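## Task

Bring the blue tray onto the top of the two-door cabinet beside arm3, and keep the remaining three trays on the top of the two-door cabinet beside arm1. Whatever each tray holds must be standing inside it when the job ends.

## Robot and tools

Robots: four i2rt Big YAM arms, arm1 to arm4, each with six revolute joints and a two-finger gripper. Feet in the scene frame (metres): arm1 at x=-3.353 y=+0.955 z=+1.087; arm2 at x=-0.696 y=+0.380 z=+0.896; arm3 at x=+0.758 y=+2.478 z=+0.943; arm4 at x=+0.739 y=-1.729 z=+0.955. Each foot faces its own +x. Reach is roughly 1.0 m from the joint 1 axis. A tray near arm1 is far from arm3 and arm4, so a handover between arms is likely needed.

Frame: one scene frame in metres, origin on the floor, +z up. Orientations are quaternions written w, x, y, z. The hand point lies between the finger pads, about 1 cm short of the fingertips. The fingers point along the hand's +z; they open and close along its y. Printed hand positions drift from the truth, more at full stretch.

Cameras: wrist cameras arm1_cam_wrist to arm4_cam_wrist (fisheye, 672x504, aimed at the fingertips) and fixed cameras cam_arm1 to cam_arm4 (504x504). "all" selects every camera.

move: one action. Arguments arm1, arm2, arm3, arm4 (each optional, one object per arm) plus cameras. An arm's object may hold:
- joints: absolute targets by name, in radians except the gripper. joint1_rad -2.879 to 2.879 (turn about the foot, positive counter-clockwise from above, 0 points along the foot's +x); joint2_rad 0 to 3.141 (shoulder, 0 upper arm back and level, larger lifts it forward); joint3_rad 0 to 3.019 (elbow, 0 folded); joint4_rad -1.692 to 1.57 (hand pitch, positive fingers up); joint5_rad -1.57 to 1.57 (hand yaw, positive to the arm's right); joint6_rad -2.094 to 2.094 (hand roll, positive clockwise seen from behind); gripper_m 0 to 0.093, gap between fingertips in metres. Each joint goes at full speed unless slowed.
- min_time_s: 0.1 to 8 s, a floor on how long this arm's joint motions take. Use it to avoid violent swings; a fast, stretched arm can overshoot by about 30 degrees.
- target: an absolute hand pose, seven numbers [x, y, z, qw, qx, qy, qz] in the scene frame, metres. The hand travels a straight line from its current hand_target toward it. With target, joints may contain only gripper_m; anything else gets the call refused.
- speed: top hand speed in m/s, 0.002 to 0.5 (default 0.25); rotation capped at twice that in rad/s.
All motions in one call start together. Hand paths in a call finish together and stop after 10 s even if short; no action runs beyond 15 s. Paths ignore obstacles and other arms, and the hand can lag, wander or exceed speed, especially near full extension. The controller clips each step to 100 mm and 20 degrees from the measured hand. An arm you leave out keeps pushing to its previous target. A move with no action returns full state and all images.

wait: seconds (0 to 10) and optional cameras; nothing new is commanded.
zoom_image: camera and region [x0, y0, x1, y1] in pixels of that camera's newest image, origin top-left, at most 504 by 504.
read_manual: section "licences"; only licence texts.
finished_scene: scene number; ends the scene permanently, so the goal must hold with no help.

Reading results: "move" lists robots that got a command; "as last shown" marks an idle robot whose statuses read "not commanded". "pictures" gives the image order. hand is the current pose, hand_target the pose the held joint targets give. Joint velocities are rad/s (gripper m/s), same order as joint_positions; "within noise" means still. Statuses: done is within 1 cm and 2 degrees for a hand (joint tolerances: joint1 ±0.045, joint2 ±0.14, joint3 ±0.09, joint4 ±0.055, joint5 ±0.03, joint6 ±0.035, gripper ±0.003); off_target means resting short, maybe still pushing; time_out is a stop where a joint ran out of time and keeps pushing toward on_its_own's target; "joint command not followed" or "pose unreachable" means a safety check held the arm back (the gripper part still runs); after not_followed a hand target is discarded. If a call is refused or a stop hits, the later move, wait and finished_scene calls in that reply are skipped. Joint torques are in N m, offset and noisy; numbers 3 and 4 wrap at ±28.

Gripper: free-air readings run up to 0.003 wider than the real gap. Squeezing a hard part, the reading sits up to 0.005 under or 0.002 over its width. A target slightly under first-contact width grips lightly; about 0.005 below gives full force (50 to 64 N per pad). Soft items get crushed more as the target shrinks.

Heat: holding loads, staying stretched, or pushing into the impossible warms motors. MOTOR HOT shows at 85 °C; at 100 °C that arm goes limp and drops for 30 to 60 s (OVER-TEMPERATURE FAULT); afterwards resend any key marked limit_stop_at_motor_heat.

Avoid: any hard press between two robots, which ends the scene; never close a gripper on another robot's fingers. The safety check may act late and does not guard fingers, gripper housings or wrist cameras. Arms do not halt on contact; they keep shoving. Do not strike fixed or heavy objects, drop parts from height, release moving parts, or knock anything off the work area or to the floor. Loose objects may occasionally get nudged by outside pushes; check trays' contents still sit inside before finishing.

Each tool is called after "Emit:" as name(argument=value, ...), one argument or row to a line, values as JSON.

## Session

Emit:
move(
)

Emit:
zoom_image(
  camera="cam_arm1",
  region=[190, 170, 450, 430],
)

Emit:
zoom_image(
  camera="arm1_cam_wrist",
  region=[170, 250, 540, 504],
)

Emit:
zoom_image(
  camera="cam_arm2",
  region=[50, 60, 504, 504],
)

Scene clock: 0.00 s.
Joint torques (N m): no reading
Motor temperatures (°C): arm1=[36 28 29 24 25 25 25] | arm2=[32 32 23 29 23 26 23] | arm3=[26 23 33 26 26 28 23] | arm4=[29 27 29 28 22 25 25]
Heat: arm1: hottest joint1_rad 36 °C; arm2: hottest joint1_rad 32 °C; arm3: hottest joint3_rad 33 °C; arm4: hottest joint1_rad 29 °C.
Joint velocities: within noise
arm1.joint_positions: joint1_rad=+0.860 joint2_rad=+0.621 joint3_rad=+1.528 joint4_rad=-1.270 joint5_rad=-0.192 joint6_rad=-0.636 gripper_m=+0.09396
arm1.joint_status: not commanded
arm1.hand: x=-3.4928 y=+0.7866 z=+1.7072 quat_wxyz=(+0.125, +0.591, +0.569, -0.558) (m; scene frame)
arm1.hand_target: x=-3.4898 y=+0.7898 z=+1.7155 quat_wxyz=(+0.124, +0.586, +0.565, -0.567) (m; scene frame)
arm1.hand_status: not commanded
arm2.joint_positions: joint1_rad=+0.754 joint2_rad=+0.595 joint3_rad=+1.346 joint4_rad=-1.311 joint5_rad=-0.233 joint6_rad=+0.584 gripper_m=+0.09396
arm2.joint_status: not commanded
arm2.hand: x=-0.8283 y=+0.1949 z=+1.4290 quat_wxyz=(-0.386, -0.856, -0.141, +0.314) (m; scene frame)
arm2.hand_target: x=-0.8262 y=+0.1970 z=+1.4391 quat_wxyz=(-0.392, -0.850, -0.142, +0.322) (m; scene frame)
arm2.hand_status: not commanded
arm3.joint_positions: joint1_rad=-0.415 joint2_rad=+0.640 joint3_rad=+1.444 joint4_rad=-1.295 joint5_rad=-0.232 joint6_rad=-0.126 gripper_m=+0.09396
arm3.joint_status: not commanded
arm3.hand: x=+0.9993 y=+2.5240 z=+1.5132 quat_wxyz=(-0.512, +0.127, -0.846, -0.077) (m; scene frame)
arm3.hand_target: x=+0.9966 y=+2.5239 z=+1.5256 quat_wxyz=(-0.524, +0.127, -0.839, -0.076) (m; scene frame)
arm3.hand_status: not commanded
arm4.joint_positions: joint1_rad=+0.385 joint2_rad=+0.628 joint3_rad=+1.385 joint4_rad=-1.571 joint5_rad=-0.065 joint6_rad=-0.063 gripper_m=+0.09396
arm4.joint_status: not commanded
arm4.hand: x=+0.9336 y=-1.7515 z=+1.4482 quat_wxyz=(-0.377, -0.040, -0.925, +0.016) (m; scene frame)
arm4.hand_target: x=+0.9321 y=-1.7512 z=+1.4564 quat_wxyz=(-0.386, -0.040, -0.921, +0.018) (m; scene frame)
arm4.hand_status: not commanded
pictures: arm1_cam_wrist, arm2_cam_wrist, arm3_cam_wrist, arm4_cam_wrist, cam_arm1, cam_arm2, cam_arm3, cam_arm4
camera_calibration:
arm1_cam_wrist: T_world_to_cam=[[-0.86109, 0.32832, 0.38824, -3.9261], [0.04269, 0.80756, -0.58825, 0.56578], [-0.50666, -0.48996, -0.70939, -0.06505]] pos_world=[-3.43784, 0.80025, 1.81093]
arm2_cam_wrist: T_world_to_cam=[[-0.44982, 0.60637, -0.65573, 0.44648], [0.89308, 0.29875, -0.33638, 1.21044], [-0.00807, -0.73693, -0.67592, 1.20702]] pos_world=[-0.87044, 0.25714, 1.51579]
arm3_cam_wrist: T_world_to_cam=[[0.27944, -0.95272, -0.11933, 2.30815], [-0.80379, -0.16414, -0.57183, 2.12982], [0.5252, 0.25571, -0.81165, 0.16748]] pos_world=[0.97897, 2.50577, 1.62926]
arm4_cam_wrist: T_world_to_cam=[[-0.09927, -0.98968, -0.10331, -1.49026], [-0.93447, 0.1284, -0.3321, 1.62786], [0.34194, 0.06358, -0.93757, 1.25554]] pos_world=[0.94394, -1.76372, 1.56381]

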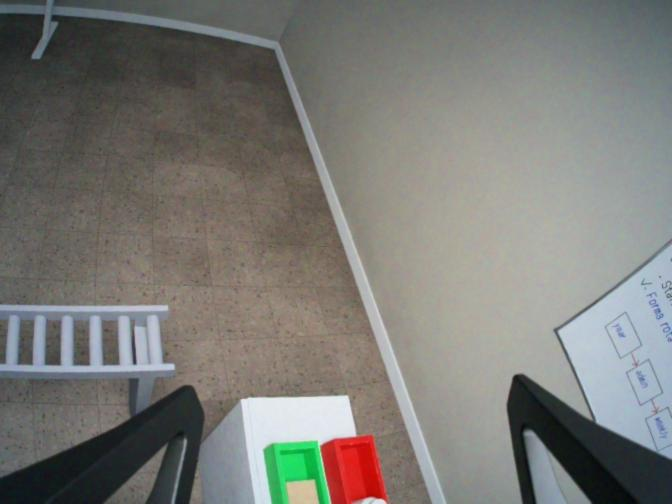

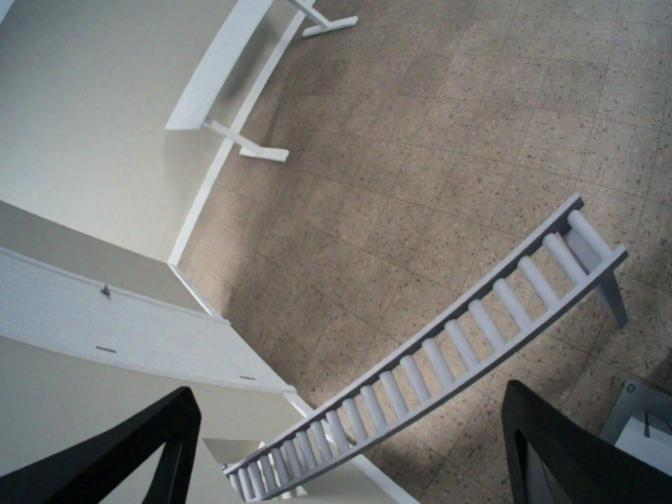

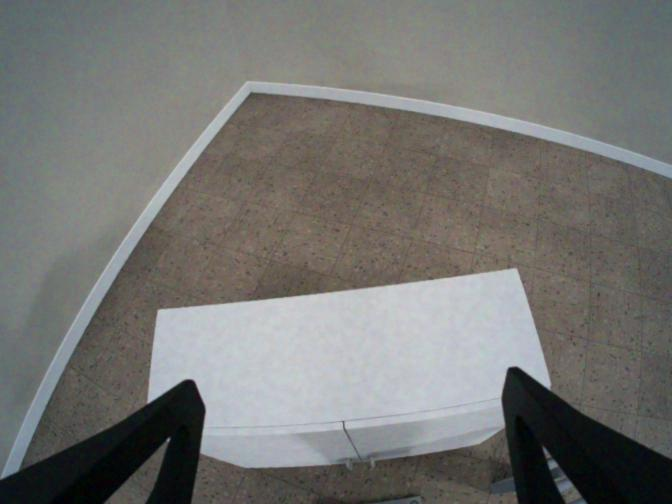

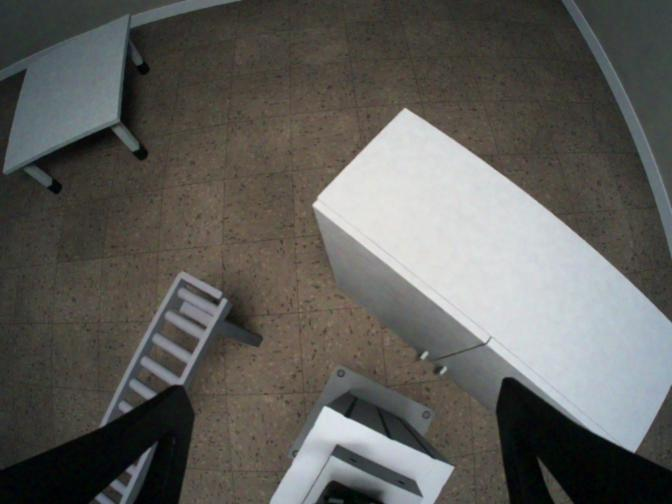

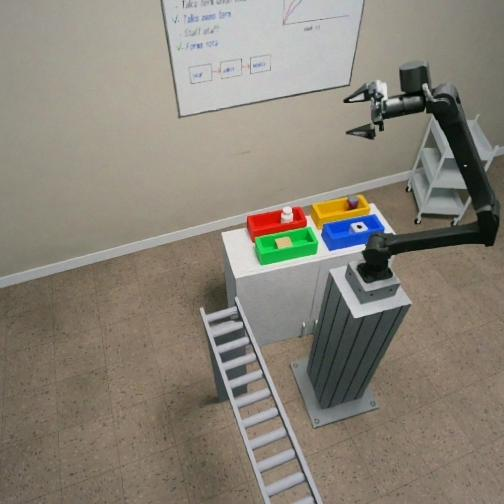

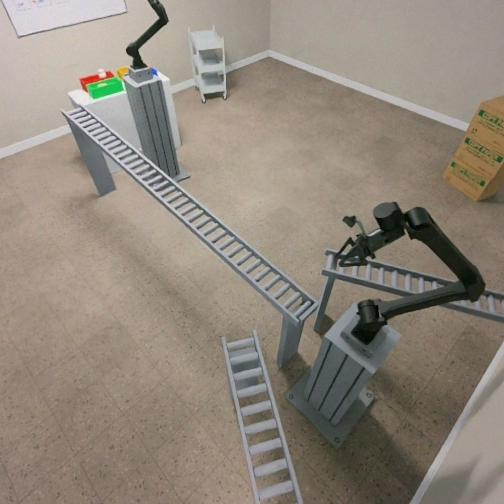

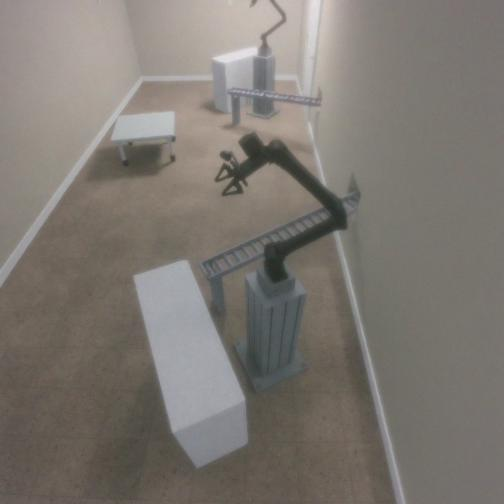

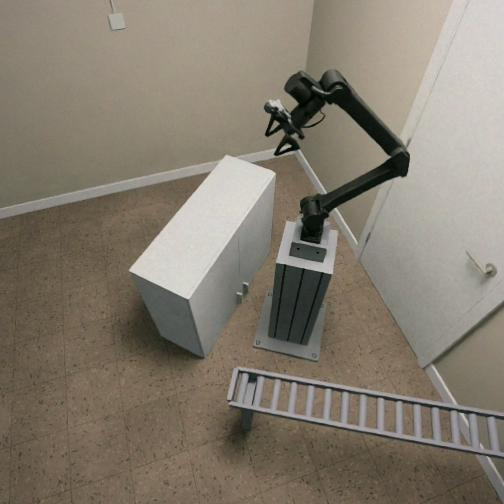

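Scaled by 1.938 from the camera's image (finer frame: 720x720).

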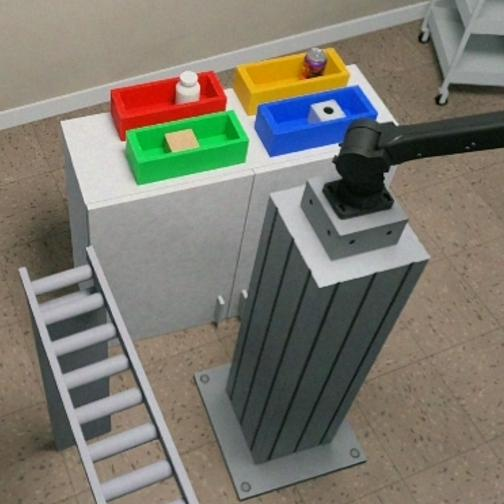

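Scaled by 1.362 from the camera's image (finer frame: 960x720).

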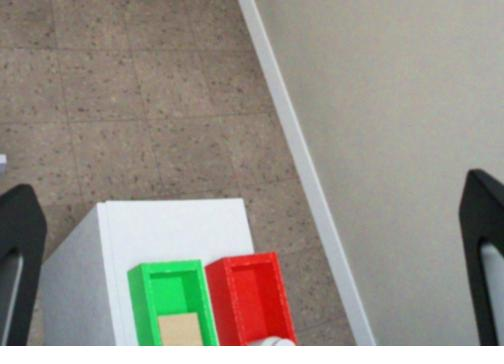

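Scaled by 1.110 from the camera's image (finer frame: 720x720).

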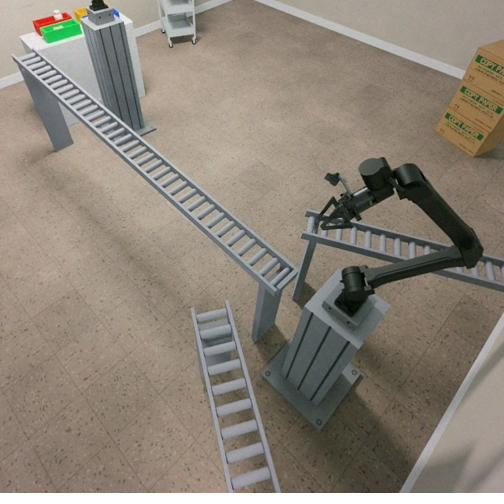

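Emit:
zoom_image(
  camera="cam_arm1",
  region=[300, 180, 400, 280],
)

Emit:
zoom_image(
  camera="cam_arm1",
  region=[230, 180, 400, 350],
)

Emit:
zoom_image(
  camera="cam_arm2",
  region=[290, 220, 430, 360],
)

Emit:
zoom_image(
  camera="cam_arm3",
  region=[110, 180, 370, 440],
)

Scaled by 5.040 from the camera's image (finer frame: 720x720).

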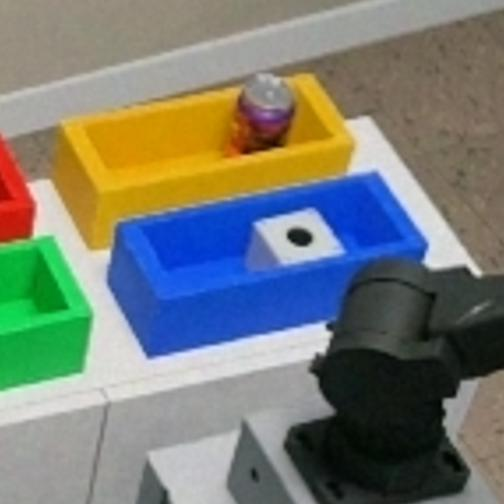

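Scaled by 2.965 from the camera's image (finer frame: 720x720).

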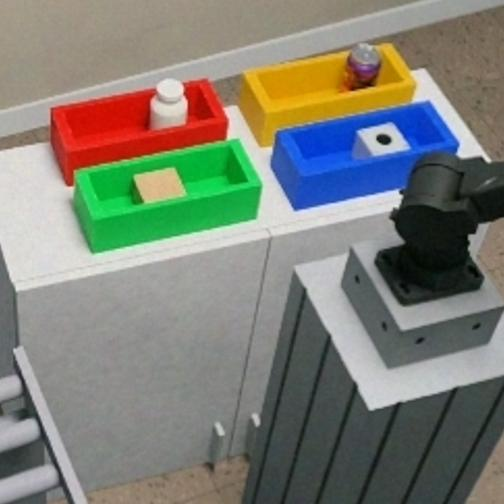

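Scaled by 3.600 from the camera's image (finer frame: 720x720).

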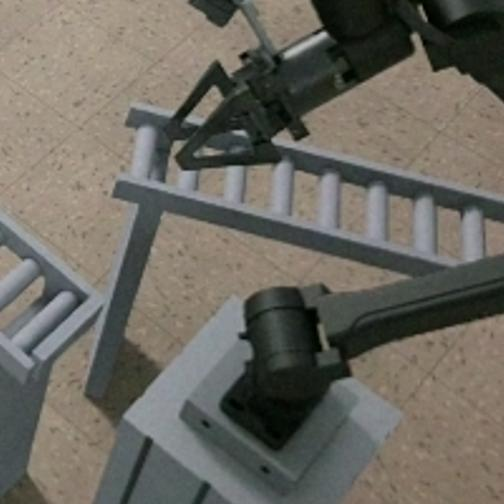

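Scaled by 1.938 from the camera's image (finer frame: 720x720).

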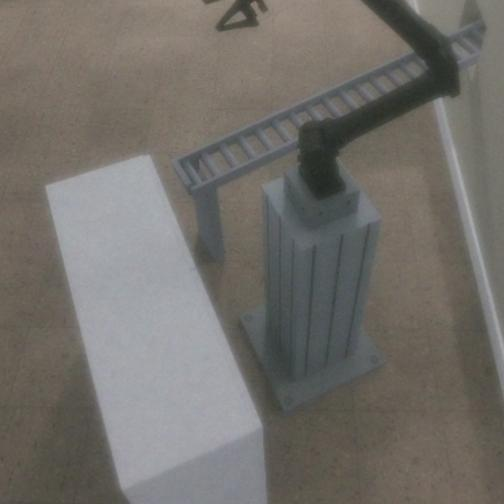

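Emit:
move(
  arm1={"joints":{"joint1_rad":-0.354,"joint2_rad":1.84,"joint3_rad":0.846,"joint4_rad":-0.58,"joint5_rad":0,"joint6_rad":1.25},"min_time_s":3.5},
  arm2={"joints":{"joint1_rad":0.0,"joint2_rad":1.6,"joint3_rad":1.23,"joint4_rad":-1.2,"joint5_rad":0,"joint6_rad":0},"min_time_s":3.5},
  arm3={"joints":{"joint1_rad":-1.48,"joint2_rad":1.59,"joint3_rad":1.273,"joint4_rad":-1.254,"joint5_rad":0,"joint6_rad":1.69},"min_time_s":3.5},
  cameras=["arm1_cam_wrist","arm2_cam_wrist","arm3_cam_wrist","cam_arm1","cam_arm3"],
)

Scene clock: 8.27 s.
Joint torques (N m): arm1=[-1.38 -12.28 4.67 0.7 0.07 0.07] | arm2=[0.21 -13.57 10.06 0.88 0.18 -0.16] | arm3=[0.79 -11.87 8.84 0.66 0.09 0.09] | arm4=[-0.32 3.02 9.32 2.18 -0.03 0.05]
Motor temperatures (°C): arm1=[36 28 30 24 25 25 25] | arm2=[32 32 25 29 23 26 23] | arm3=[26 23 34 27 26 28 23] | arm4=[29 27 30 28 22 25 25]
Heat: arm1: hottest joint1_rad 36 °C; arm2: hottest joint1_rad 32 °C; arm3: hottest joint3_rad 34 °C; arm4: hottest joint3_rad 30 °C.
move: arm1 done; arm2 done; arm3 done
Joint velocities: within noise
arm1.joint_positions: joint1_rad=-0.346 joint2_rad=+1.824 joint3_rad=+0.854 joint4_rad=-0.594 joint5_rad=-0.003 joint6_rad=+1.236 gripper_m=+0.09398
arm1.joint_status: all done
arm1.hand: x=-3.7149 y=+1.1216 z=+0.9978 quat_wxyz=(+0.002, +0.672, -0.741, +0.006)
arm1.hand_target: x=-3.7094 y=+1.1229 z=+0.9900 quat_wxyz=(-0.001, +0.664, -0.748, +0.010)
arm1.hand_status: not commanded
arm2.joint_positions: joint1_rad=+0.007 joint2_rad=+1.590 joint3_rad=+1.228 joint4_rad=-1.212 joint5_rad=-0.002 joint6_rad=+0.008 gripper_m=+0.09396
arm2.joint_status: all done
arm2.hand: x=-1.1485 y=+0.3662 z=+1.0242 quat_wxyz=(-0.006, -1.000, -0.013, +0.003)
arm2.hand_target: x=-1.1522 y=+0.3695 z=+1.0206 quat_wxyz=(-0.005, -1.000, -0.014, +0.005)
arm2.hand_status: not commanded
arm3.joint_positions: joint1_rad=-1.470 joint2_rad=+1.585 joint3_rad=+1.266 joint4_rad=-1.263 joint5_rad=-0.002 joint6_rad=+1.682 gripper_m=+0.09398
arm3.joint_status: all done
arm3.hand: x=+0.9968 y=+2.0893 z=+1.0812 quat_wxyz=(+0.008, -0.976, -0.217, +0.004)
arm3.hand_target: x=+0.9953 y=+2.0826 z=+1.0815 quat_wxyz=(+0.002, -0.978, -0.209, +0.003)
arm3.hand_status: not commanded
arm4: as last shown
arm1_cam_wrist: T_world_to_cam=[[0.98009, -0.1925, -0.04867, 3.90804], [-0.14919, -0.8757, 0.45923, 0.01743], [-0.13102, -0.44283, -0.88698, 1.00302]] pos_world=[-3.69621, 1.21173, 1.07185]
arm2_cam_wrist: T_world_to_cam=[[0.0534, 0.99526, -0.08123, -0.21983], [0.90197, -0.01317, 0.4316, 0.6469], [0.42849, -0.09631, -0.8984, 1.55171]] pos_world=[-1.23664, 0.37676, 1.09699]
arm3_cam_wrist: T_world_to_cam=[[-0.32204, 0.94631, -0.02813, -1.62343], [0.84051, 0.29946, 0.45152, -1.90455], [0.4357, 0.12177, -0.89182, 0.385]] pos_world=[0.91023, 2.05972, 1.15763]

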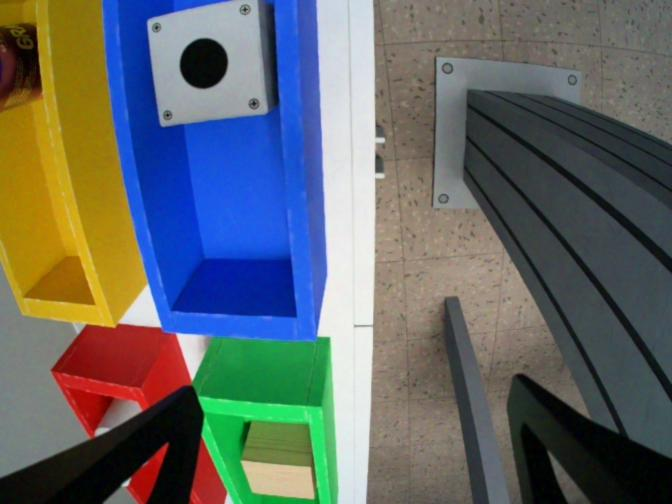

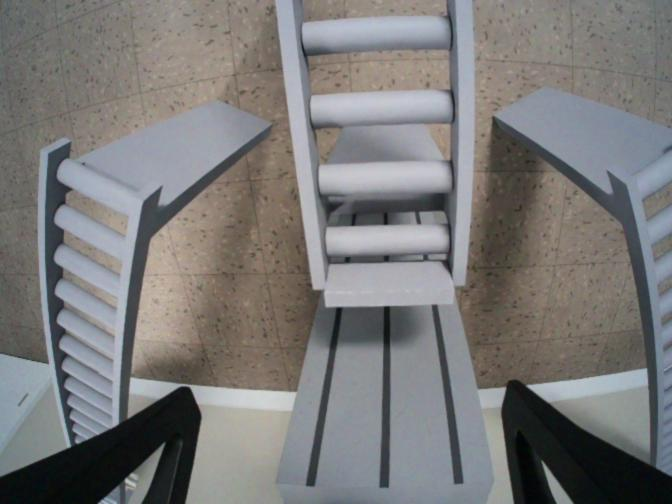

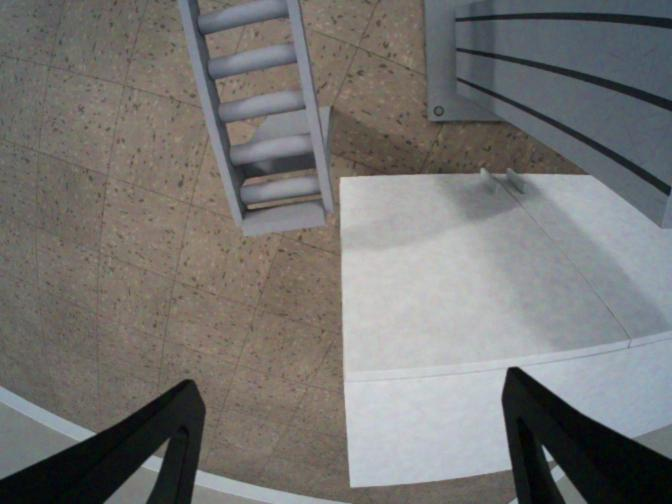

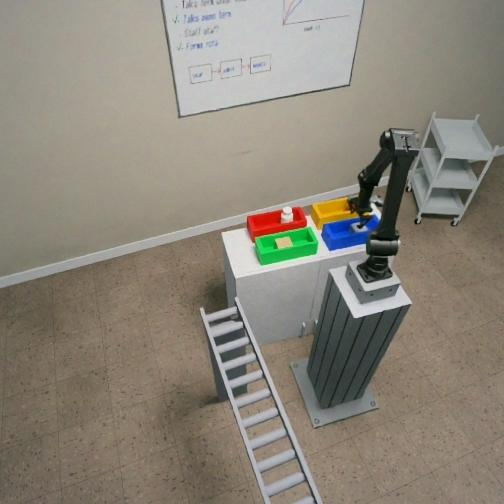

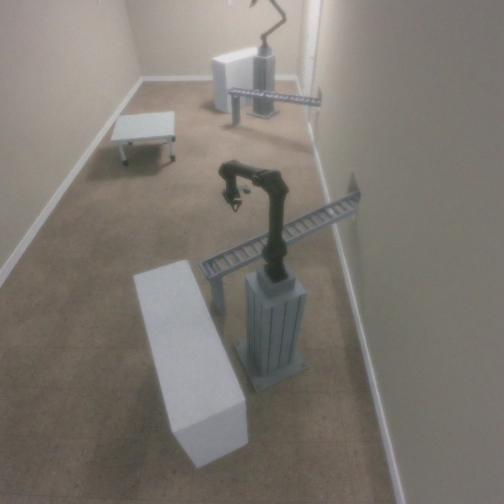

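Emit:
move(
  arm1={"target":[-3.75,1.122,0.905,0,0.6561,-0.7547,0],"speed":0.2},
  cameras=["arm1_cam_wrist"],
)

Scene clock: 13.23 s.
Joint torques (N m): arm1=[0.85 -13.27 5.87 0.69 0.08 0.14] | arm2=[0.26 -13.57 10.06 0.87 0.19 -0.16] | arm3=[0.79 -12.1 8.88 0.7 0.09 0.09] | arm4=[-0.38 2.96 9.28 2.19 -0.03 0.04]
Motor temperatures (°C): arm1=[36 28 30 24 25 25 25] | arm2=[32 32 25 29 23 26 23] | arm3=[26 23 35 27 26 28 23] | arm4=[29 27 31 28 22 25 25]
Heat: arm1: hottest joint1_rad 36 °C; arm2: hottest joint1_rad 32 °C; arm3: hottest joint3_rad 35 °C; arm4: hottest joint3_rad 31 °C.
move: arm1 off_target
Joint velocities: within noise
arm1.joint_positions: joint1_rad=-0.321 joint2_rad=+2.079 joint3_rad=+0.930 joint4_rad=-0.419 joint5_rad=+0.003 joint6_rad=+1.300 gripper_m=+0.09398
arm1.joint_status: not commanded
arm1.hand: x=-3.7383 y=+1.1213 z=+0.9121 quat_wxyz=(-0.002, +0.657, -0.753, +0.006)
arm1.hand_target: x=-3.7496 y=+1.1217 z=+0.9053 quat_wxyz=(+0.000, +0.656, -0.755, +0.000)
arm1.hand_status: off_target (0.014 m and 0.8 deg from the pose sent, 0.099 m and 2.5 deg at the start)
arm2, arm3, arm4: as last shown
arm1_cam_wrist: T_world_to_cam=[[0.97218, -0.23025, -0.04304, 3.93425], [-0.18611, -0.87085, 0.45495, -0.08654], [-0.14224, -0.43428, -0.88948, 0.8745]] pos_world=[-3.71651, 1.21028, 0.98657]

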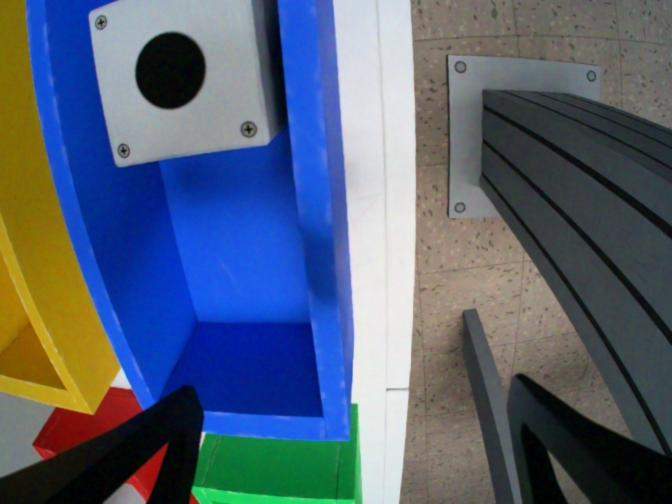

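Emit:
move(
  arm1={"target":[-3.757,1.161,0.895,0,0.6561,-0.7547,0],"speed":0.2},
)

Emit:
move(
  arm1={"target":[-3.757,1.161,0.823,0,0.6561,-0.7547,0],"speed":0.12},
  cameras=["arm1_cam_wrist","cam_arm1"],
)

Emit:
zoom_image(
  camera="cam_arm1",
  region=[300, 180, 400, 280],
)

Scene clock: 15.40 s.
Joint torques (N m): arm1=[-0.38 -13.92 6.3 -0.1 0.02 -0.12] | arm2=[0.15 -13.45 10.06 0.87 0.18 -0.16] | arm3=[0.67 -11.87 8.9 0.73 0.08 0.05] | arm4=[-0.26 3.08 9.29 2.14 -0.03 0.05]
Motor temperatures (°C): arm1=[36 28 30 24 25 25 25] | arm2=[32 32 26 29 23 26 23] | arm3=[26 23 35 26 26 28 23] | arm4=[29 27 31 28 22 25 25]
Heat: arm1: hottest joint1_rad 36 °C; arm2: hottest joint1_rad 32 °C; arm3: hottest joint3_rad 35 °C; arm4: hottest joint3_rad 31 °C.
move: arm1 done
Joint velocities: within noise
arm1.joint_positions: joint1_rad=-0.379 joint2_rad=+2.128 joint3_rad=+1.002 joint4_rad=-0.419 joint5_rad=+0.003 joint6_rad=+1.255 gripper_m=+0.09398
arm1.joint_status: not commanded
arm1.hand: x=-3.7528 y=+1.1559 z=+0.9032 quat_wxyz=(+0.003, +0.653, -0.758, -0.004)
arm1.hand_target: x=-3.7567 y=+1.1609 z=+0.8952 quat_wxyz=(+0.000, +0.656, -0.755, +0.000)
arm1.hand_status: done (0.010 m and 0.8 deg from the pose sent, 0.047 m and 0.8 deg at the start)
arm2, arm3, arm4: as last shown
pictures: none

Scene clock: 16.83 s.
Joint torques (N m): arm1=[-0.79 -15.21 4.45 0.76 0.07 -0.12] | arm2=[0.09 -13.39 10.04 0.84 0.18 -0.15] | arm3=[1.03 -11.87 8.87 0.66 0.1 0.07] | arm4=[-0.32 3.02 9.31 2.14 -0.03 0.05]
Motor temperatures (°C): arm1=[36 28 30 24 25 25 25] | arm2=[32 32 26 29 23 26 23] | arm3=[26 23 35 26 26 28 23] | arm4=[29 27 31 28 22 25 25]
Heat: arm1: hottest joint1_rad 36 °C; arm2: hottest joint1_rad 32 °C; arm3: hottest joint3_rad 35 °C; arm4: hottest joint3_rad 31 °C.
move: arm1 off_target
Joint velocities: within noise
arm1.joint_positions: joint1_rad=-0.379 joint2_rad=+2.316 joint3_rad=+1.066 joint4_rad=-0.315 joint5_rad=+0.003 joint6_rad=+1.254 gripper_m=+0.09398
arm1.joint_status: not commanded
arm1.hand: x=-3.7521 y=+1.1552 z=+0.8321 quat_wxyz=(-0.001, +0.653, -0.757, +0.005)
arm1.hand_target: x=-3.7567 y=+1.1609 z=+0.8232 quat_wxyz=(+0.000, +0.656, -0.755, +0.000)
arm1.hand_status: off_target (0.012 m and 0.7 deg from the pose sent, 0.080 m and 0.8 deg at the start)
arm2, arm3, arm4: as last shown
arm1_cam_wrist: T_world_to_cam=[[0.96935, -0.24127, -0.04644, 3.95709], [-0.19473, -0.86967, 0.4536, -0.0557], [-0.14983, -0.43066, -0.88999, 0.78387]] pos_world=[-3.72919, 1.24386, 0.90667]

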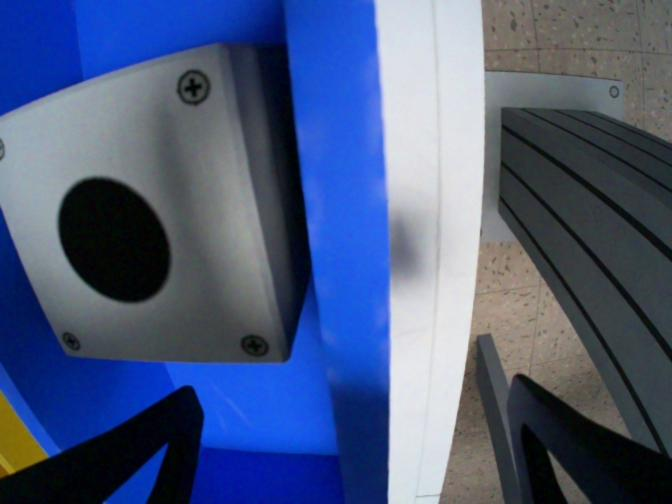

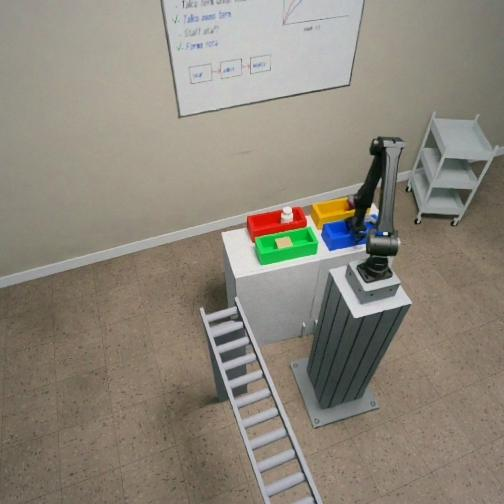

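Scaled by 5.040 from the camera's image (finer frame: 720x720).

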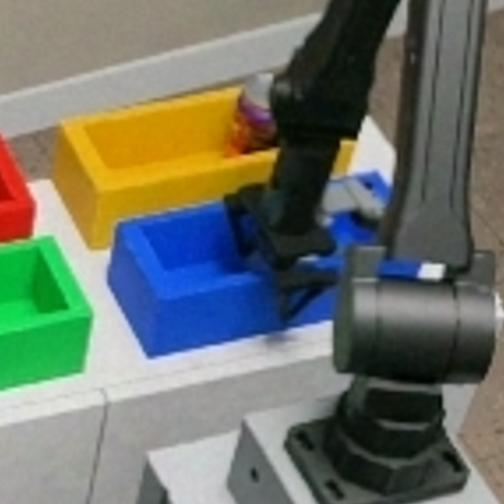

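Emit:
move(
  arm1={"joints":{"gripper_m":0.0}},
)

Emit:
move(
  arm1={"target":[-3.757,1.159,0.92,0,0.6561,-0.7547,0],"speed":0.12},
  cameras=["arm1_cam_wrist"],
)

Scene clock: 17.90 s.
Joint torques (N m): arm1=[-1.08 -15.09 4.45 0.75 -0.01 -0.1] | arm2=[0.09 -13.39 10 0.88 0.19 -0.15] | arm3=[0.79 -12.04 8.84 0.68 0.1 0.09] | arm4=[-0.15 3.02 9.29 2.18 -0.02 0.05]
Motor temperatures (°C): arm1=[36 29 30 24 25 25 25] | arm2=[32 32 26 29 23 26 23] | arm3=[26 23 35 26 26 28 23] | arm4=[29 27 31 28 22 25 25]
Heat: arm1: hottest joint1_rad 36 °C; arm2: hottest joint1_rad 32 °C; arm3: hottest joint3_rad 35 °C; arm4: hottest joint3_rad 31 °C.
move: arm1 off_target
Joint velocities: within noise
arm1.joint_positions: joint1_rad=-0.379 joint2_rad=+2.317 joint3_rad=+1.067 joint4_rad=-0.315 joint5_rad=+0.005 joint6_rad=+1.251 gripper_m=+0.01056
arm1.joint_status: gripper_m off_target (ended at +0.01059, target +0.00000)
arm1.hand: x=-3.7523 y=+1.1557 z=+0.8320 quat_wxyz=(-0.002, +0.654, -0.756, +0.004)
arm1.hand_target: x=-3.7567 y=+1.1609 z=+0.8233 quat_wxyz=(+0.000, +0.656, -0.755, +0.000)
arm1.hand_status: not commanded
arm2, arm3, arm4: as last shown
pictures: none

Scene clock: 19.53 s.
Joint torques (N m): arm1=[-0.67 -19.37 3.9 -0.02 -0.01 -0.09] | arm2=[0.15 -13.33 10.04 0.87 0.18 -0.16] | arm3=[0.97 -11.75 8.77 0.59 0.09 0.08] | arm4=[-0.26 2.9 9.29 2.18 -0.03 0.05]
Motor temperatures (°C): arm1=[36 29 30 24 25 25 25] | arm2=[32 32 26 29 23 26 23] | arm3=[26 24 35 26 26 28 23] | arm4=[29 27 31 28 22 25 25]
Heat: arm1: hottest joint1_rad 36 °C; arm2: hottest joint1_rad 32 °C; arm3: hottest joint3_rad 35 °C; arm4: hottest joint3_rad 31 °C.
move: arm1 off_target
Joint velocities: within noise
arm1.joint_positions: joint1_rad=-0.379 joint2_rad=+2.128 joint3_rad=+1.016 joint4_rad=-0.473 joint5_rad=+0.005 joint6_rad=+1.251 gripper_m=+0.01056
arm1.joint_status: not commanded
arm1.hand: x=-3.7486 y=+1.1541 z=+0.9055 quat_wxyz=(-0.005, +0.654, -0.756, +0.013)
arm1.hand_target: x=-3.7568 y=+1.1589 z=+0.9197 quat_wxyz=(+0.000, +0.656, -0.755, +0.000)
arm1.hand_status: off_target (0.017 m and 1.7 deg from the pose sent, 0.088 m and 0.6 deg at the start)
arm2, arm3, arm4: as last shown
arm1_cam_wrist: T_world_to_cam=[[0.97068, -0.23883, -0.0273, 3.94168], [-0.20041, -0.86673, 0.45675, -0.11689], [-0.13274, -0.43788, -0.88918, 0.92096]] pos_world=[-3.72728, 1.24336, 0.97988]

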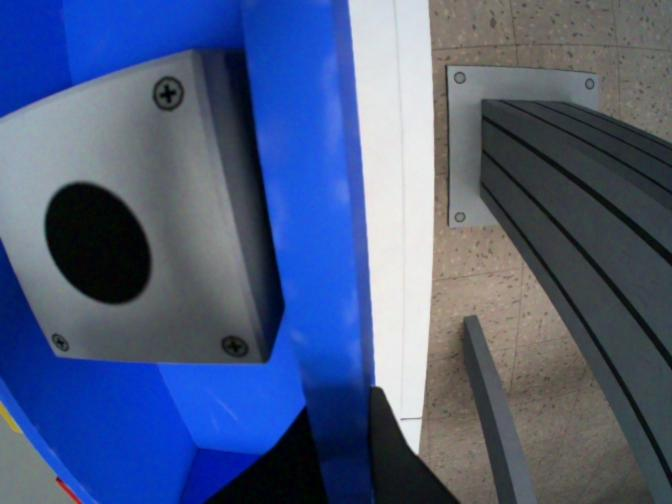

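Emit:
move(
  arm1={"target":[-3.752,1.159,1.08,0,0.6561,-0.7547,0],"speed":0.25},
)

Emit:
move(
  arm1={"joints":{"joint1_rad":1.66,"joint2_rad":1.99,"joint3_rad":1.28,"joint4_rad":-0.85,"joint5_rad":0.02,"joint6_rad":1.61},"min_time_s":3},
  cameras=["arm1_cam_wrist","cam_arm1"],
)

Emit:
zoom_image(
  camera="cam_arm1",
  region=[180, 240, 320, 380],
)

Scene clock: 22.07 s.
Joint torques (N m): arm1=[-1.32 -16.85 10.45 -0.27 0.01 -0.09] | arm2=[0.09 -13.51 10.04 0.87 0.17 -0.16] | arm3=[0.67 -11.99 8.83 0.72 0.11 0.05] | arm4=[-0.26 3.08 9.33 2.17 -0.02 0.06]
Motor temperatures (°C): arm1=[36 29 30 24 25 25 26] | arm2=[32 32 27 28 23 26 23] | arm3=[26 24 35 26 26 28 23] | arm4=[29 27 31 28 22 25 25]
Heat: arm1: hottest joint1_rad 36 °C; arm2: hottest joint1_rad 32 °C; arm3: hottest joint3_rad 35 °C; arm4: hottest joint3_rad 31 °C.
move: arm1 off_target
Joint velocities: within noise
arm1.joint_positions: joint1_rad=-0.379 joint2_rad=+1.762 joint3_rad=+0.992 joint4_rad=-0.852 joint5_rad=+0.005 joint6_rad=+1.251 gripper_m=+0.01056
arm1.joint_status: not commanded
arm1.hand: x=-3.7291 y=+1.1451 z=+1.0559 quat_wxyz=(-0.013, +0.654, -0.756, +0.031)
arm1.hand_target: x=-3.7510 y=+1.1586 z=+1.0804 quat_wxyz=(+0.000, +0.656, -0.755, +0.000)
arm1.hand_status: off_target (0.036 m and 3.9 deg from the pose sent, 0.175 m and 1.7 deg at the start)
arm2, arm3, arm4: as last shown
pictures: none

Scene clock: 25.77 s.
Joint torques (N m): arm1=[-1.26 -18.26 12.41 0.18 0.27 0.12] | arm2=[0.09 -13.39 10.09 0.87 0.18 -0.15] | arm3=[0.91 -11.52 8.87 0.65 0.11 0.07] | arm4=[-0.21 2.96 9.32 2.19 -0.03 0.04]
Motor temperatures (°C): arm1=[36 29 31 24 25 25 26] | arm2=[32 32 27 28 23 26 23] | arm3=[26 24 36 26 26 28 23] | arm4=[29 27 32 28 22 25 25]
Heat: arm1: hottest joint1_rad 36 °C; arm2: hottest joint1_rad 32 °C; arm3: hottest joint3_rad 36 °C; arm4: hottest joint3_rad 32 °C.
move: arm1 done
Joint velocities: within noise
arm1.joint_positions: joint1_rad=+1.670 joint2_rad=+1.994 joint3_rad=+1.211 joint4_rad=-0.852 joint5_rad=+0.013 joint6_rad=+1.596 gripper_m=+0.01056
arm1.joint_status: all done
arm1.hand: x=-3.3482 y=+0.4603 z=+1.0234 quat_wxyz=(-0.026, +1.000, -0.006, -0.001)
arm1.hand_target: x=-3.3542 y=+0.4245 z=+1.0445 quat_wxyz=(+0.011, +1.000, -0.018, -0.004)
arm1.hand_status: not commanded
arm2, arm3: as last shown
arm4.joint_positions: joint1_rad=+0.385 joint2_rad=+0.628 joint3_rad=+1.385 joint4_rad=-1.571 joint5_rad=-0.065 joint6_rad=-0.063 gripper_m=+0.09396
arm4.joint_status: not commanded
arm4.hand: x=+0.9336 y=-1.7515 z=+1.4482 quat_wxyz=(-0.377, -0.040, -0.925, +0.016)
arm4.hand_target: x=+0.9321 y=-1.7512 z=+1.4564 quat_wxyz=(-0.386, -0.040, -0.921, +0.018)
arm4.hand_status: not commanded
arm1_cam_wrist: T_world_to_cam=[[0.10779, 0.99417, -0.00347, -0.09064], [0.89075, -0.09502, 0.44444, 2.61889], [0.44152, -0.051, -0.8958, 2.52655]] pos_world=[-3.43854, 0.46782, 1.09903]

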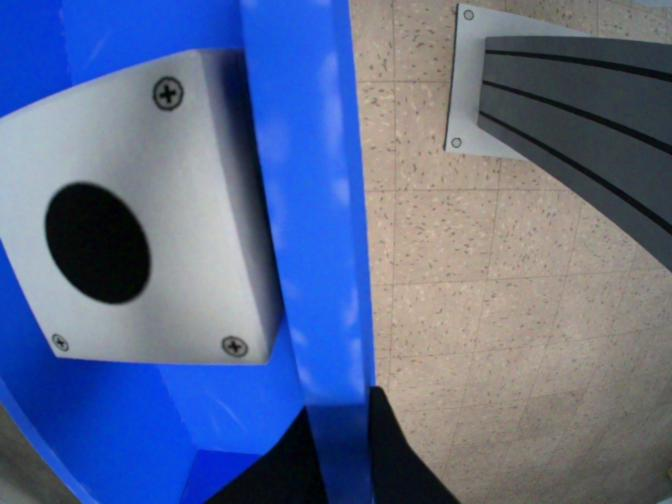

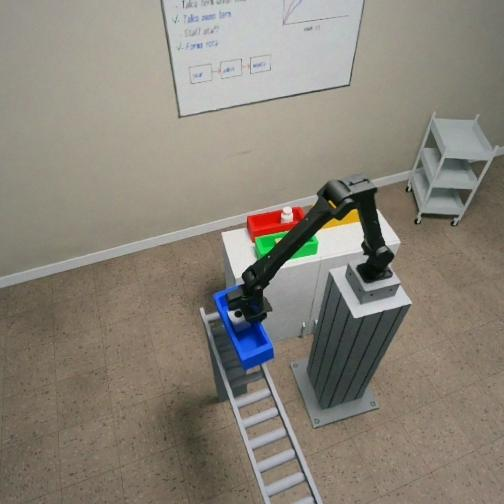

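Scaled by 3.600 from the camera's image (finer frame: 720x720).

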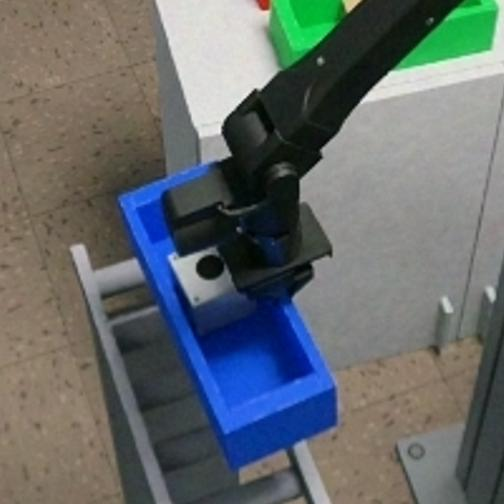

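Emit:
move(
  arm1={"target":[-3.345,0.381,0.955,0.035,0.9992,-0.0218,0],"speed":0.12},
  cameras=["cam_arm1","cam_arm2"],
)

Emit:
zoom_image(
  camera="cam_arm1",
  region=[190, 290, 290, 390],
)

Emit:
zoom_image(
  camera="cam_arm2",
  region=[50, 80, 120, 150],
)

Scene clock: 27.70 s.
Joint torques (N m): arm1=[-0.21 -20.07 11.02 1.05 0.11 0.1] | arm2=[0.09 -13.57 10.11 0.91 0.18 -0.16] | arm3=[0.91 -11.75 8.84 0.7 0.09 0.07] | arm4=[-0.21 3.14 9.29 2.18 -0.03 0.05]
Motor temperatures (°C): arm1=[36 29 31 24 25 25 26] | arm2=[32 32 27 28 23 26 23] | arm3=[26 24 36 26 26 28 23] | arm4=[29 27 32 28 22 25 25]
Heat: arm1: hottest joint1_rad 36 °C; arm2: hottest joint1_rad 32 °C; arm3: hottest joint3_rad 36 °C; arm4: hottest joint3_rad 32 °C.
move: arm1 off_target
Joint velocities: within noise
arm1.joint_positions: joint1_rad=+1.670 joint2_rad=+2.210 joint3_rad=+1.301 joint4_rad=-0.696 joint5_rad=+0.011 joint6_rad=+1.616 gripper_m=+0.01056
arm1.joint_status: not commanded
arm1.hand: x=-3.3464 y=+0.4254 z=+0.9374 quat_wxyz=(-0.012, +1.000, -0.016, +0.000)
arm1.hand_target: x=-3.3449 y=+0.3834 z=+0.9574 quat_wxyz=(+0.035, +0.999, -0.022, +0.000)
arm1.hand_status: off_target (0.048 m and 5.4 deg from the pose sent, 0.105 m and 7.3 deg at the start)
arm2.joint_positions: joint1_rad=+0.007 joint2_rad=+1.590 joint3_rad=+1.228 joint4_rad=-1.212 joint5_rad=-0.002 joint6_rad=+0.008 gripper_m=+0.09396
arm2.joint_status: not commanded
arm2.hand: x=-1.1485 y=+0.3662 z=+1.0242 quat_wxyz=(-0.006, -1.000, -0.013, +0.003)
arm2.hand_target: x=-1.1522 y=+0.3695 z=+1.0206 quat_wxyz=(-0.005, -1.000, -0.014, +0.005)
arm2.hand_status: not commanded
arm3.joint_positions: joint1_rad=-1.470 joint2_rad=+1.585 joint3_rad=+1.266 joint4_rad=-1.263 joint5_rad=-0.002 joint6_rad=+1.682 gripper_m=+0.09398
arm3.joint_status: not commanded
arm3.hand: x=+0.9968 y=+2.0893 z=+1.0812 quat_wxyz=(+0.008, -0.976, -0.217, +0.004)
arm3.hand_target: x=+0.9953 y=+2.0826 z=+1.0815 quat_wxyz=(+0.002, -0.978, -0.209, +0.003)
arm3.hand_status: not commanded
arm4: as last shown

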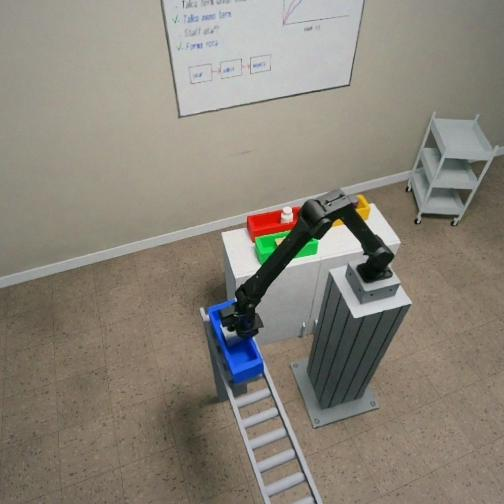

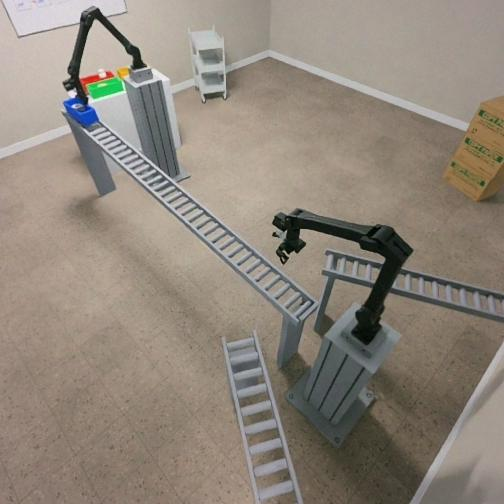

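Scaled by 5.040 from the camera's image (finer frame: 720x720).

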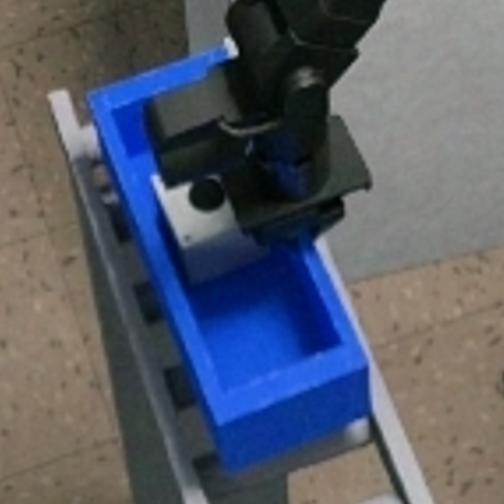

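Scaled by 7.200 from the camera's image (finer frame: 720x720).

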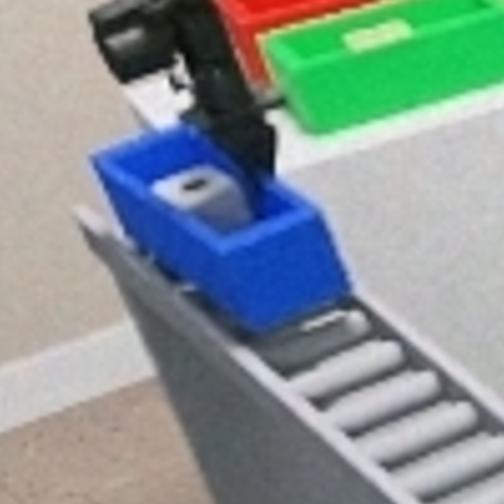

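Emit:
move(
  arm1={"target":[-3.345,0.383,0.935,0.035,0.9992,-0.0218,0],"speed":0.08},
)

Emit:
move(
  arm1={"target":[-3.345,0.387,0.920,0.03,0.9993,-0.0218,0],"speed":0.06},
  cameras=["cam_arm1","cam_arm2"],
)

Emit:
zoom_image(
  camera="cam_arm1",
  region=[190, 290, 290, 390],
)

Emit:
zoom_image(
  camera="cam_arm2",
  region=[50, 80, 120, 150],
)

Scene clock: 29.37 s.
Joint torques (N m): arm1=[0.26 -20.07 10.44 0.94 0.06 0.07] | arm2=[0.03 -13.51 10 0.9 0.19 -0.17] | arm3=[0.79 -11.81 8.9 0.73 0.11 0.08] | arm4=[-0.21 3.02 9.28 2.21 -0.03 0.05]
Motor temperatures (°C): arm1=[36 29 31 24 25 25 26] | arm2=[32 32 27 28 23 26 23] | arm3=[26 24 36 26 26 28 23] | arm4=[29 27 32 28 22 25 25]
Heat: arm1: hottest joint1_rad 36 °C; arm2: hottest joint1_rad 32 °C; arm3: hottest joint3_rad 36 °C; arm4: hottest joint3_rad 32 °C.
move: arm1 off_target
Joint velocities: within noise
arm1.joint_positions: joint1_rad=+1.670 joint2_rad=+2.243 joint3_rad=+1.305 joint4_rad=-0.655 joint5_rad=+0.012 joint6_rad=+1.619 gripper_m=+0.01056
arm1.joint_status: not commanded
arm1.hand: x=-3.3464 y=+0.4223 z=+0.9215 quat_wxyz=(-0.005, +1.000, -0.017, +0.000)
arm1.hand_target: x=-3.3449 y=+0.3848 z=+0.9370 quat_wxyz=(+0.035, +0.999, -0.022, +0.000)
arm1.hand_status: off_target (0.042 m and 4.7 deg from the pose sent, 0.042 m and 5.4 deg at the start)
arm2, arm3, arm4: as last shown
pictures: none

Scene clock: 30.33 s.
Joint torques (N m): arm1=[-0.15 -18.02 10.02 1.06 -0.04 0.05] | arm2=[0.15 -13.22 10.06 0.88 0.18 -0.17] | arm3=[0.97 -11.75 8.92 0.73 0.09 0.06] | arm4=[-0.26 3.02 9.32 2.21 -0.03 0.06]
Motor temperatures (°C): arm1=[36 29 31 24 25 25 26] | arm2=[32 32 27 28 23 26 23] | arm3=[26 24 36 26 26 28 23] | arm4=[29 27 32 28 22 25 25]
Heat: arm1: hottest joint1_rad 36 °C; arm2: hottest joint1_rad 32 °C; arm3: hottest joint3_rad 36 °C; arm4: hottest joint3_rad 32 °C.
move: arm1 off_target
Joint velocities: within noise
arm1.joint_positions: joint1_rad=+1.670 joint2_rad=+2.252 joint3_rad=+1.311 joint4_rad=-0.639 joint5_rad=+0.015 joint6_rad=+1.622 gripper_m=+0.01056
arm1.joint_status: not commanded
arm1.hand: x=-3.3468 y=+0.4177 z=+0.9182 quat_wxyz=(+0.001, +1.000, -0.019, -0.002)
arm1.hand_target: x=-3.3449 y=+0.3884 z=+0.9214 quat_wxyz=(+0.030, +0.999, -0.022, +0.000)
arm1.hand_status: off_target (0.031 m and 3.3 deg from the pose sent, 0.035 m and 4.1 deg at the start)
arm2, arm3, arm4: as last shown

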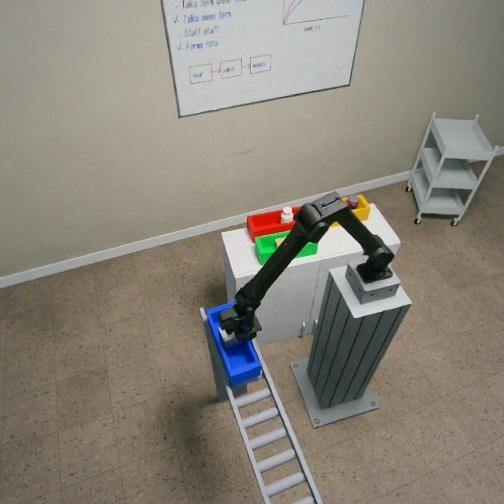

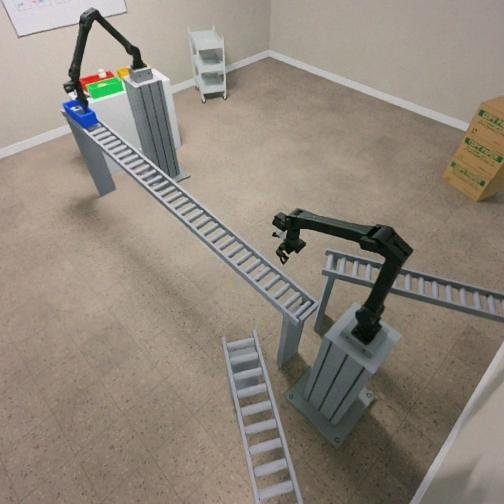

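Scaled by 5.040 from the camera's image (finer frame: 720x720).

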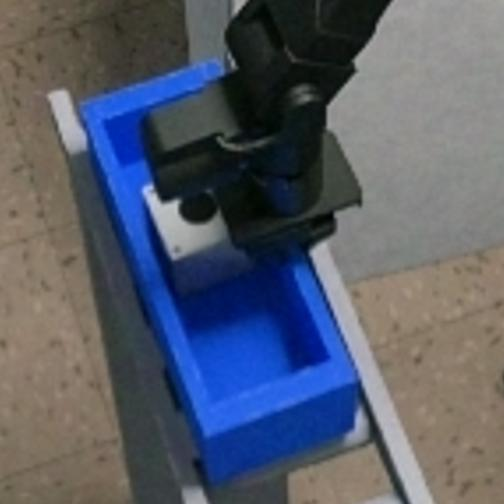

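Scaled by 7.200 from the camera's image (finer frame: 720x720).

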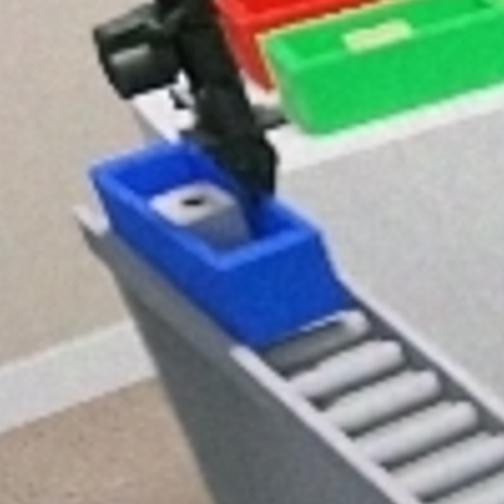

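Emit:
move(
  arm1={"target":[-3.345,0.393,0.908,0.025,0.9995,-0.0218,0],"speed":0.06},
  cameras=["cam_arm1","cam_arm2"],
)

Emit:
zoom_image(
  camera="cam_arm1",
  region=[190, 290, 290, 390],
)

Emit:
zoom_image(
  camera="cam_arm2",
  region=[50, 80, 120, 150],
)

Scene clock: 32.47 s.
Joint torques (N m): arm1=[-0.26 -16.73 9.42 1.35 -0.35 0.01] | arm2=[0.26 -13.51 10.04 0.87 0.18 -0.16] | arm3=[1.03 -11.75 8.81 0.73 0.1 0.08] | arm4=[-0.26 3.02 9.29 2.18 -0.02 0.06]
Motor temperatures (°C): arm1=[36 30 31 24 25 25 26] | arm2=[32 32 28 28 23 26 22] | arm3=[26 24 36 26 26 28 23] | arm4=[29 27 32 28 22 25 25]
Heat: arm1: hottest joint1_rad 36 °C; arm2: hottest joint1_rad 32 °C; arm3: hottest joint3_rad 36 °C; arm4: hottest joint3_rad 32 °C.
move: arm1 off_target
Joint velocities: within noise
arm1.joint_positions: joint1_rad=+1.670 joint2_rad=+2.256 joint3_rad=+1.311 joint4_rad=-0.632 joint5_rad=+0.024 joint6_rad=+1.626 gripper_m=+0.01056
arm1.joint_status: not commanded
arm1.hand: x=-3.3483 y=+0.4172 z=+0.9162 quat_wxyz=(+0.003, +1.000, -0.021, -0.006)
arm1.hand_target: x=-3.3450 y=+0.3943 z=+0.9091 quat_wxyz=(+0.025, +0.999, -0.022, +0.000)
arm1.hand_status: off_target (0.026 m and 2.6 deg from the pose sent, 0.027 m and 2.7 deg at the start)
arm2, arm3, arm4: as last shown

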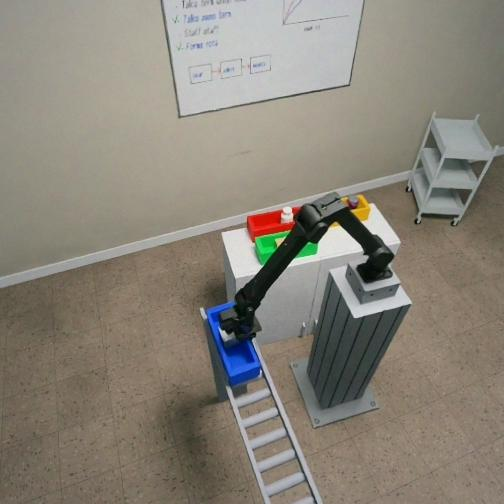

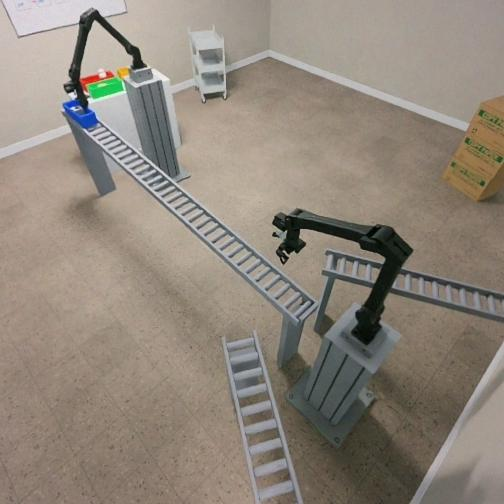

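Scaled by 5.040 from the camera's image (finer frame: 720x720).

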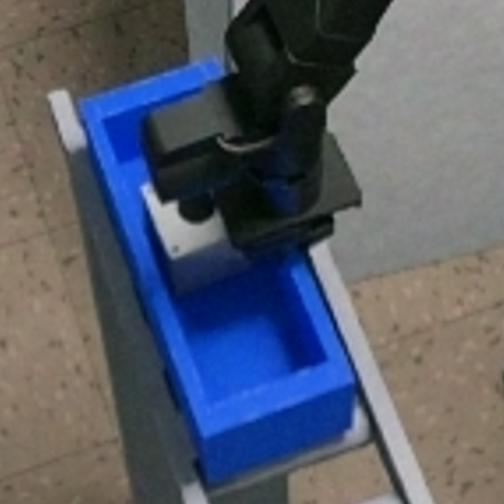

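Scaled by 7.200 from the camera's image (finer frame: 720x720).

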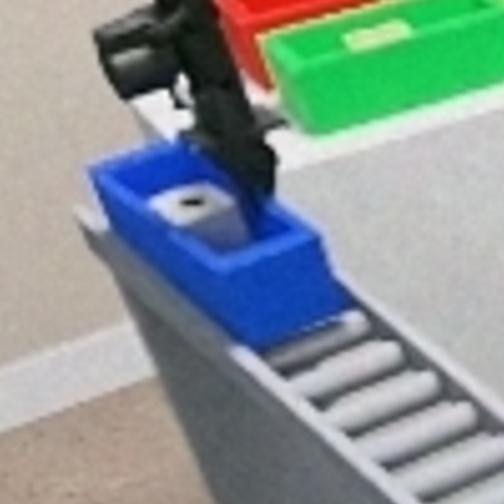

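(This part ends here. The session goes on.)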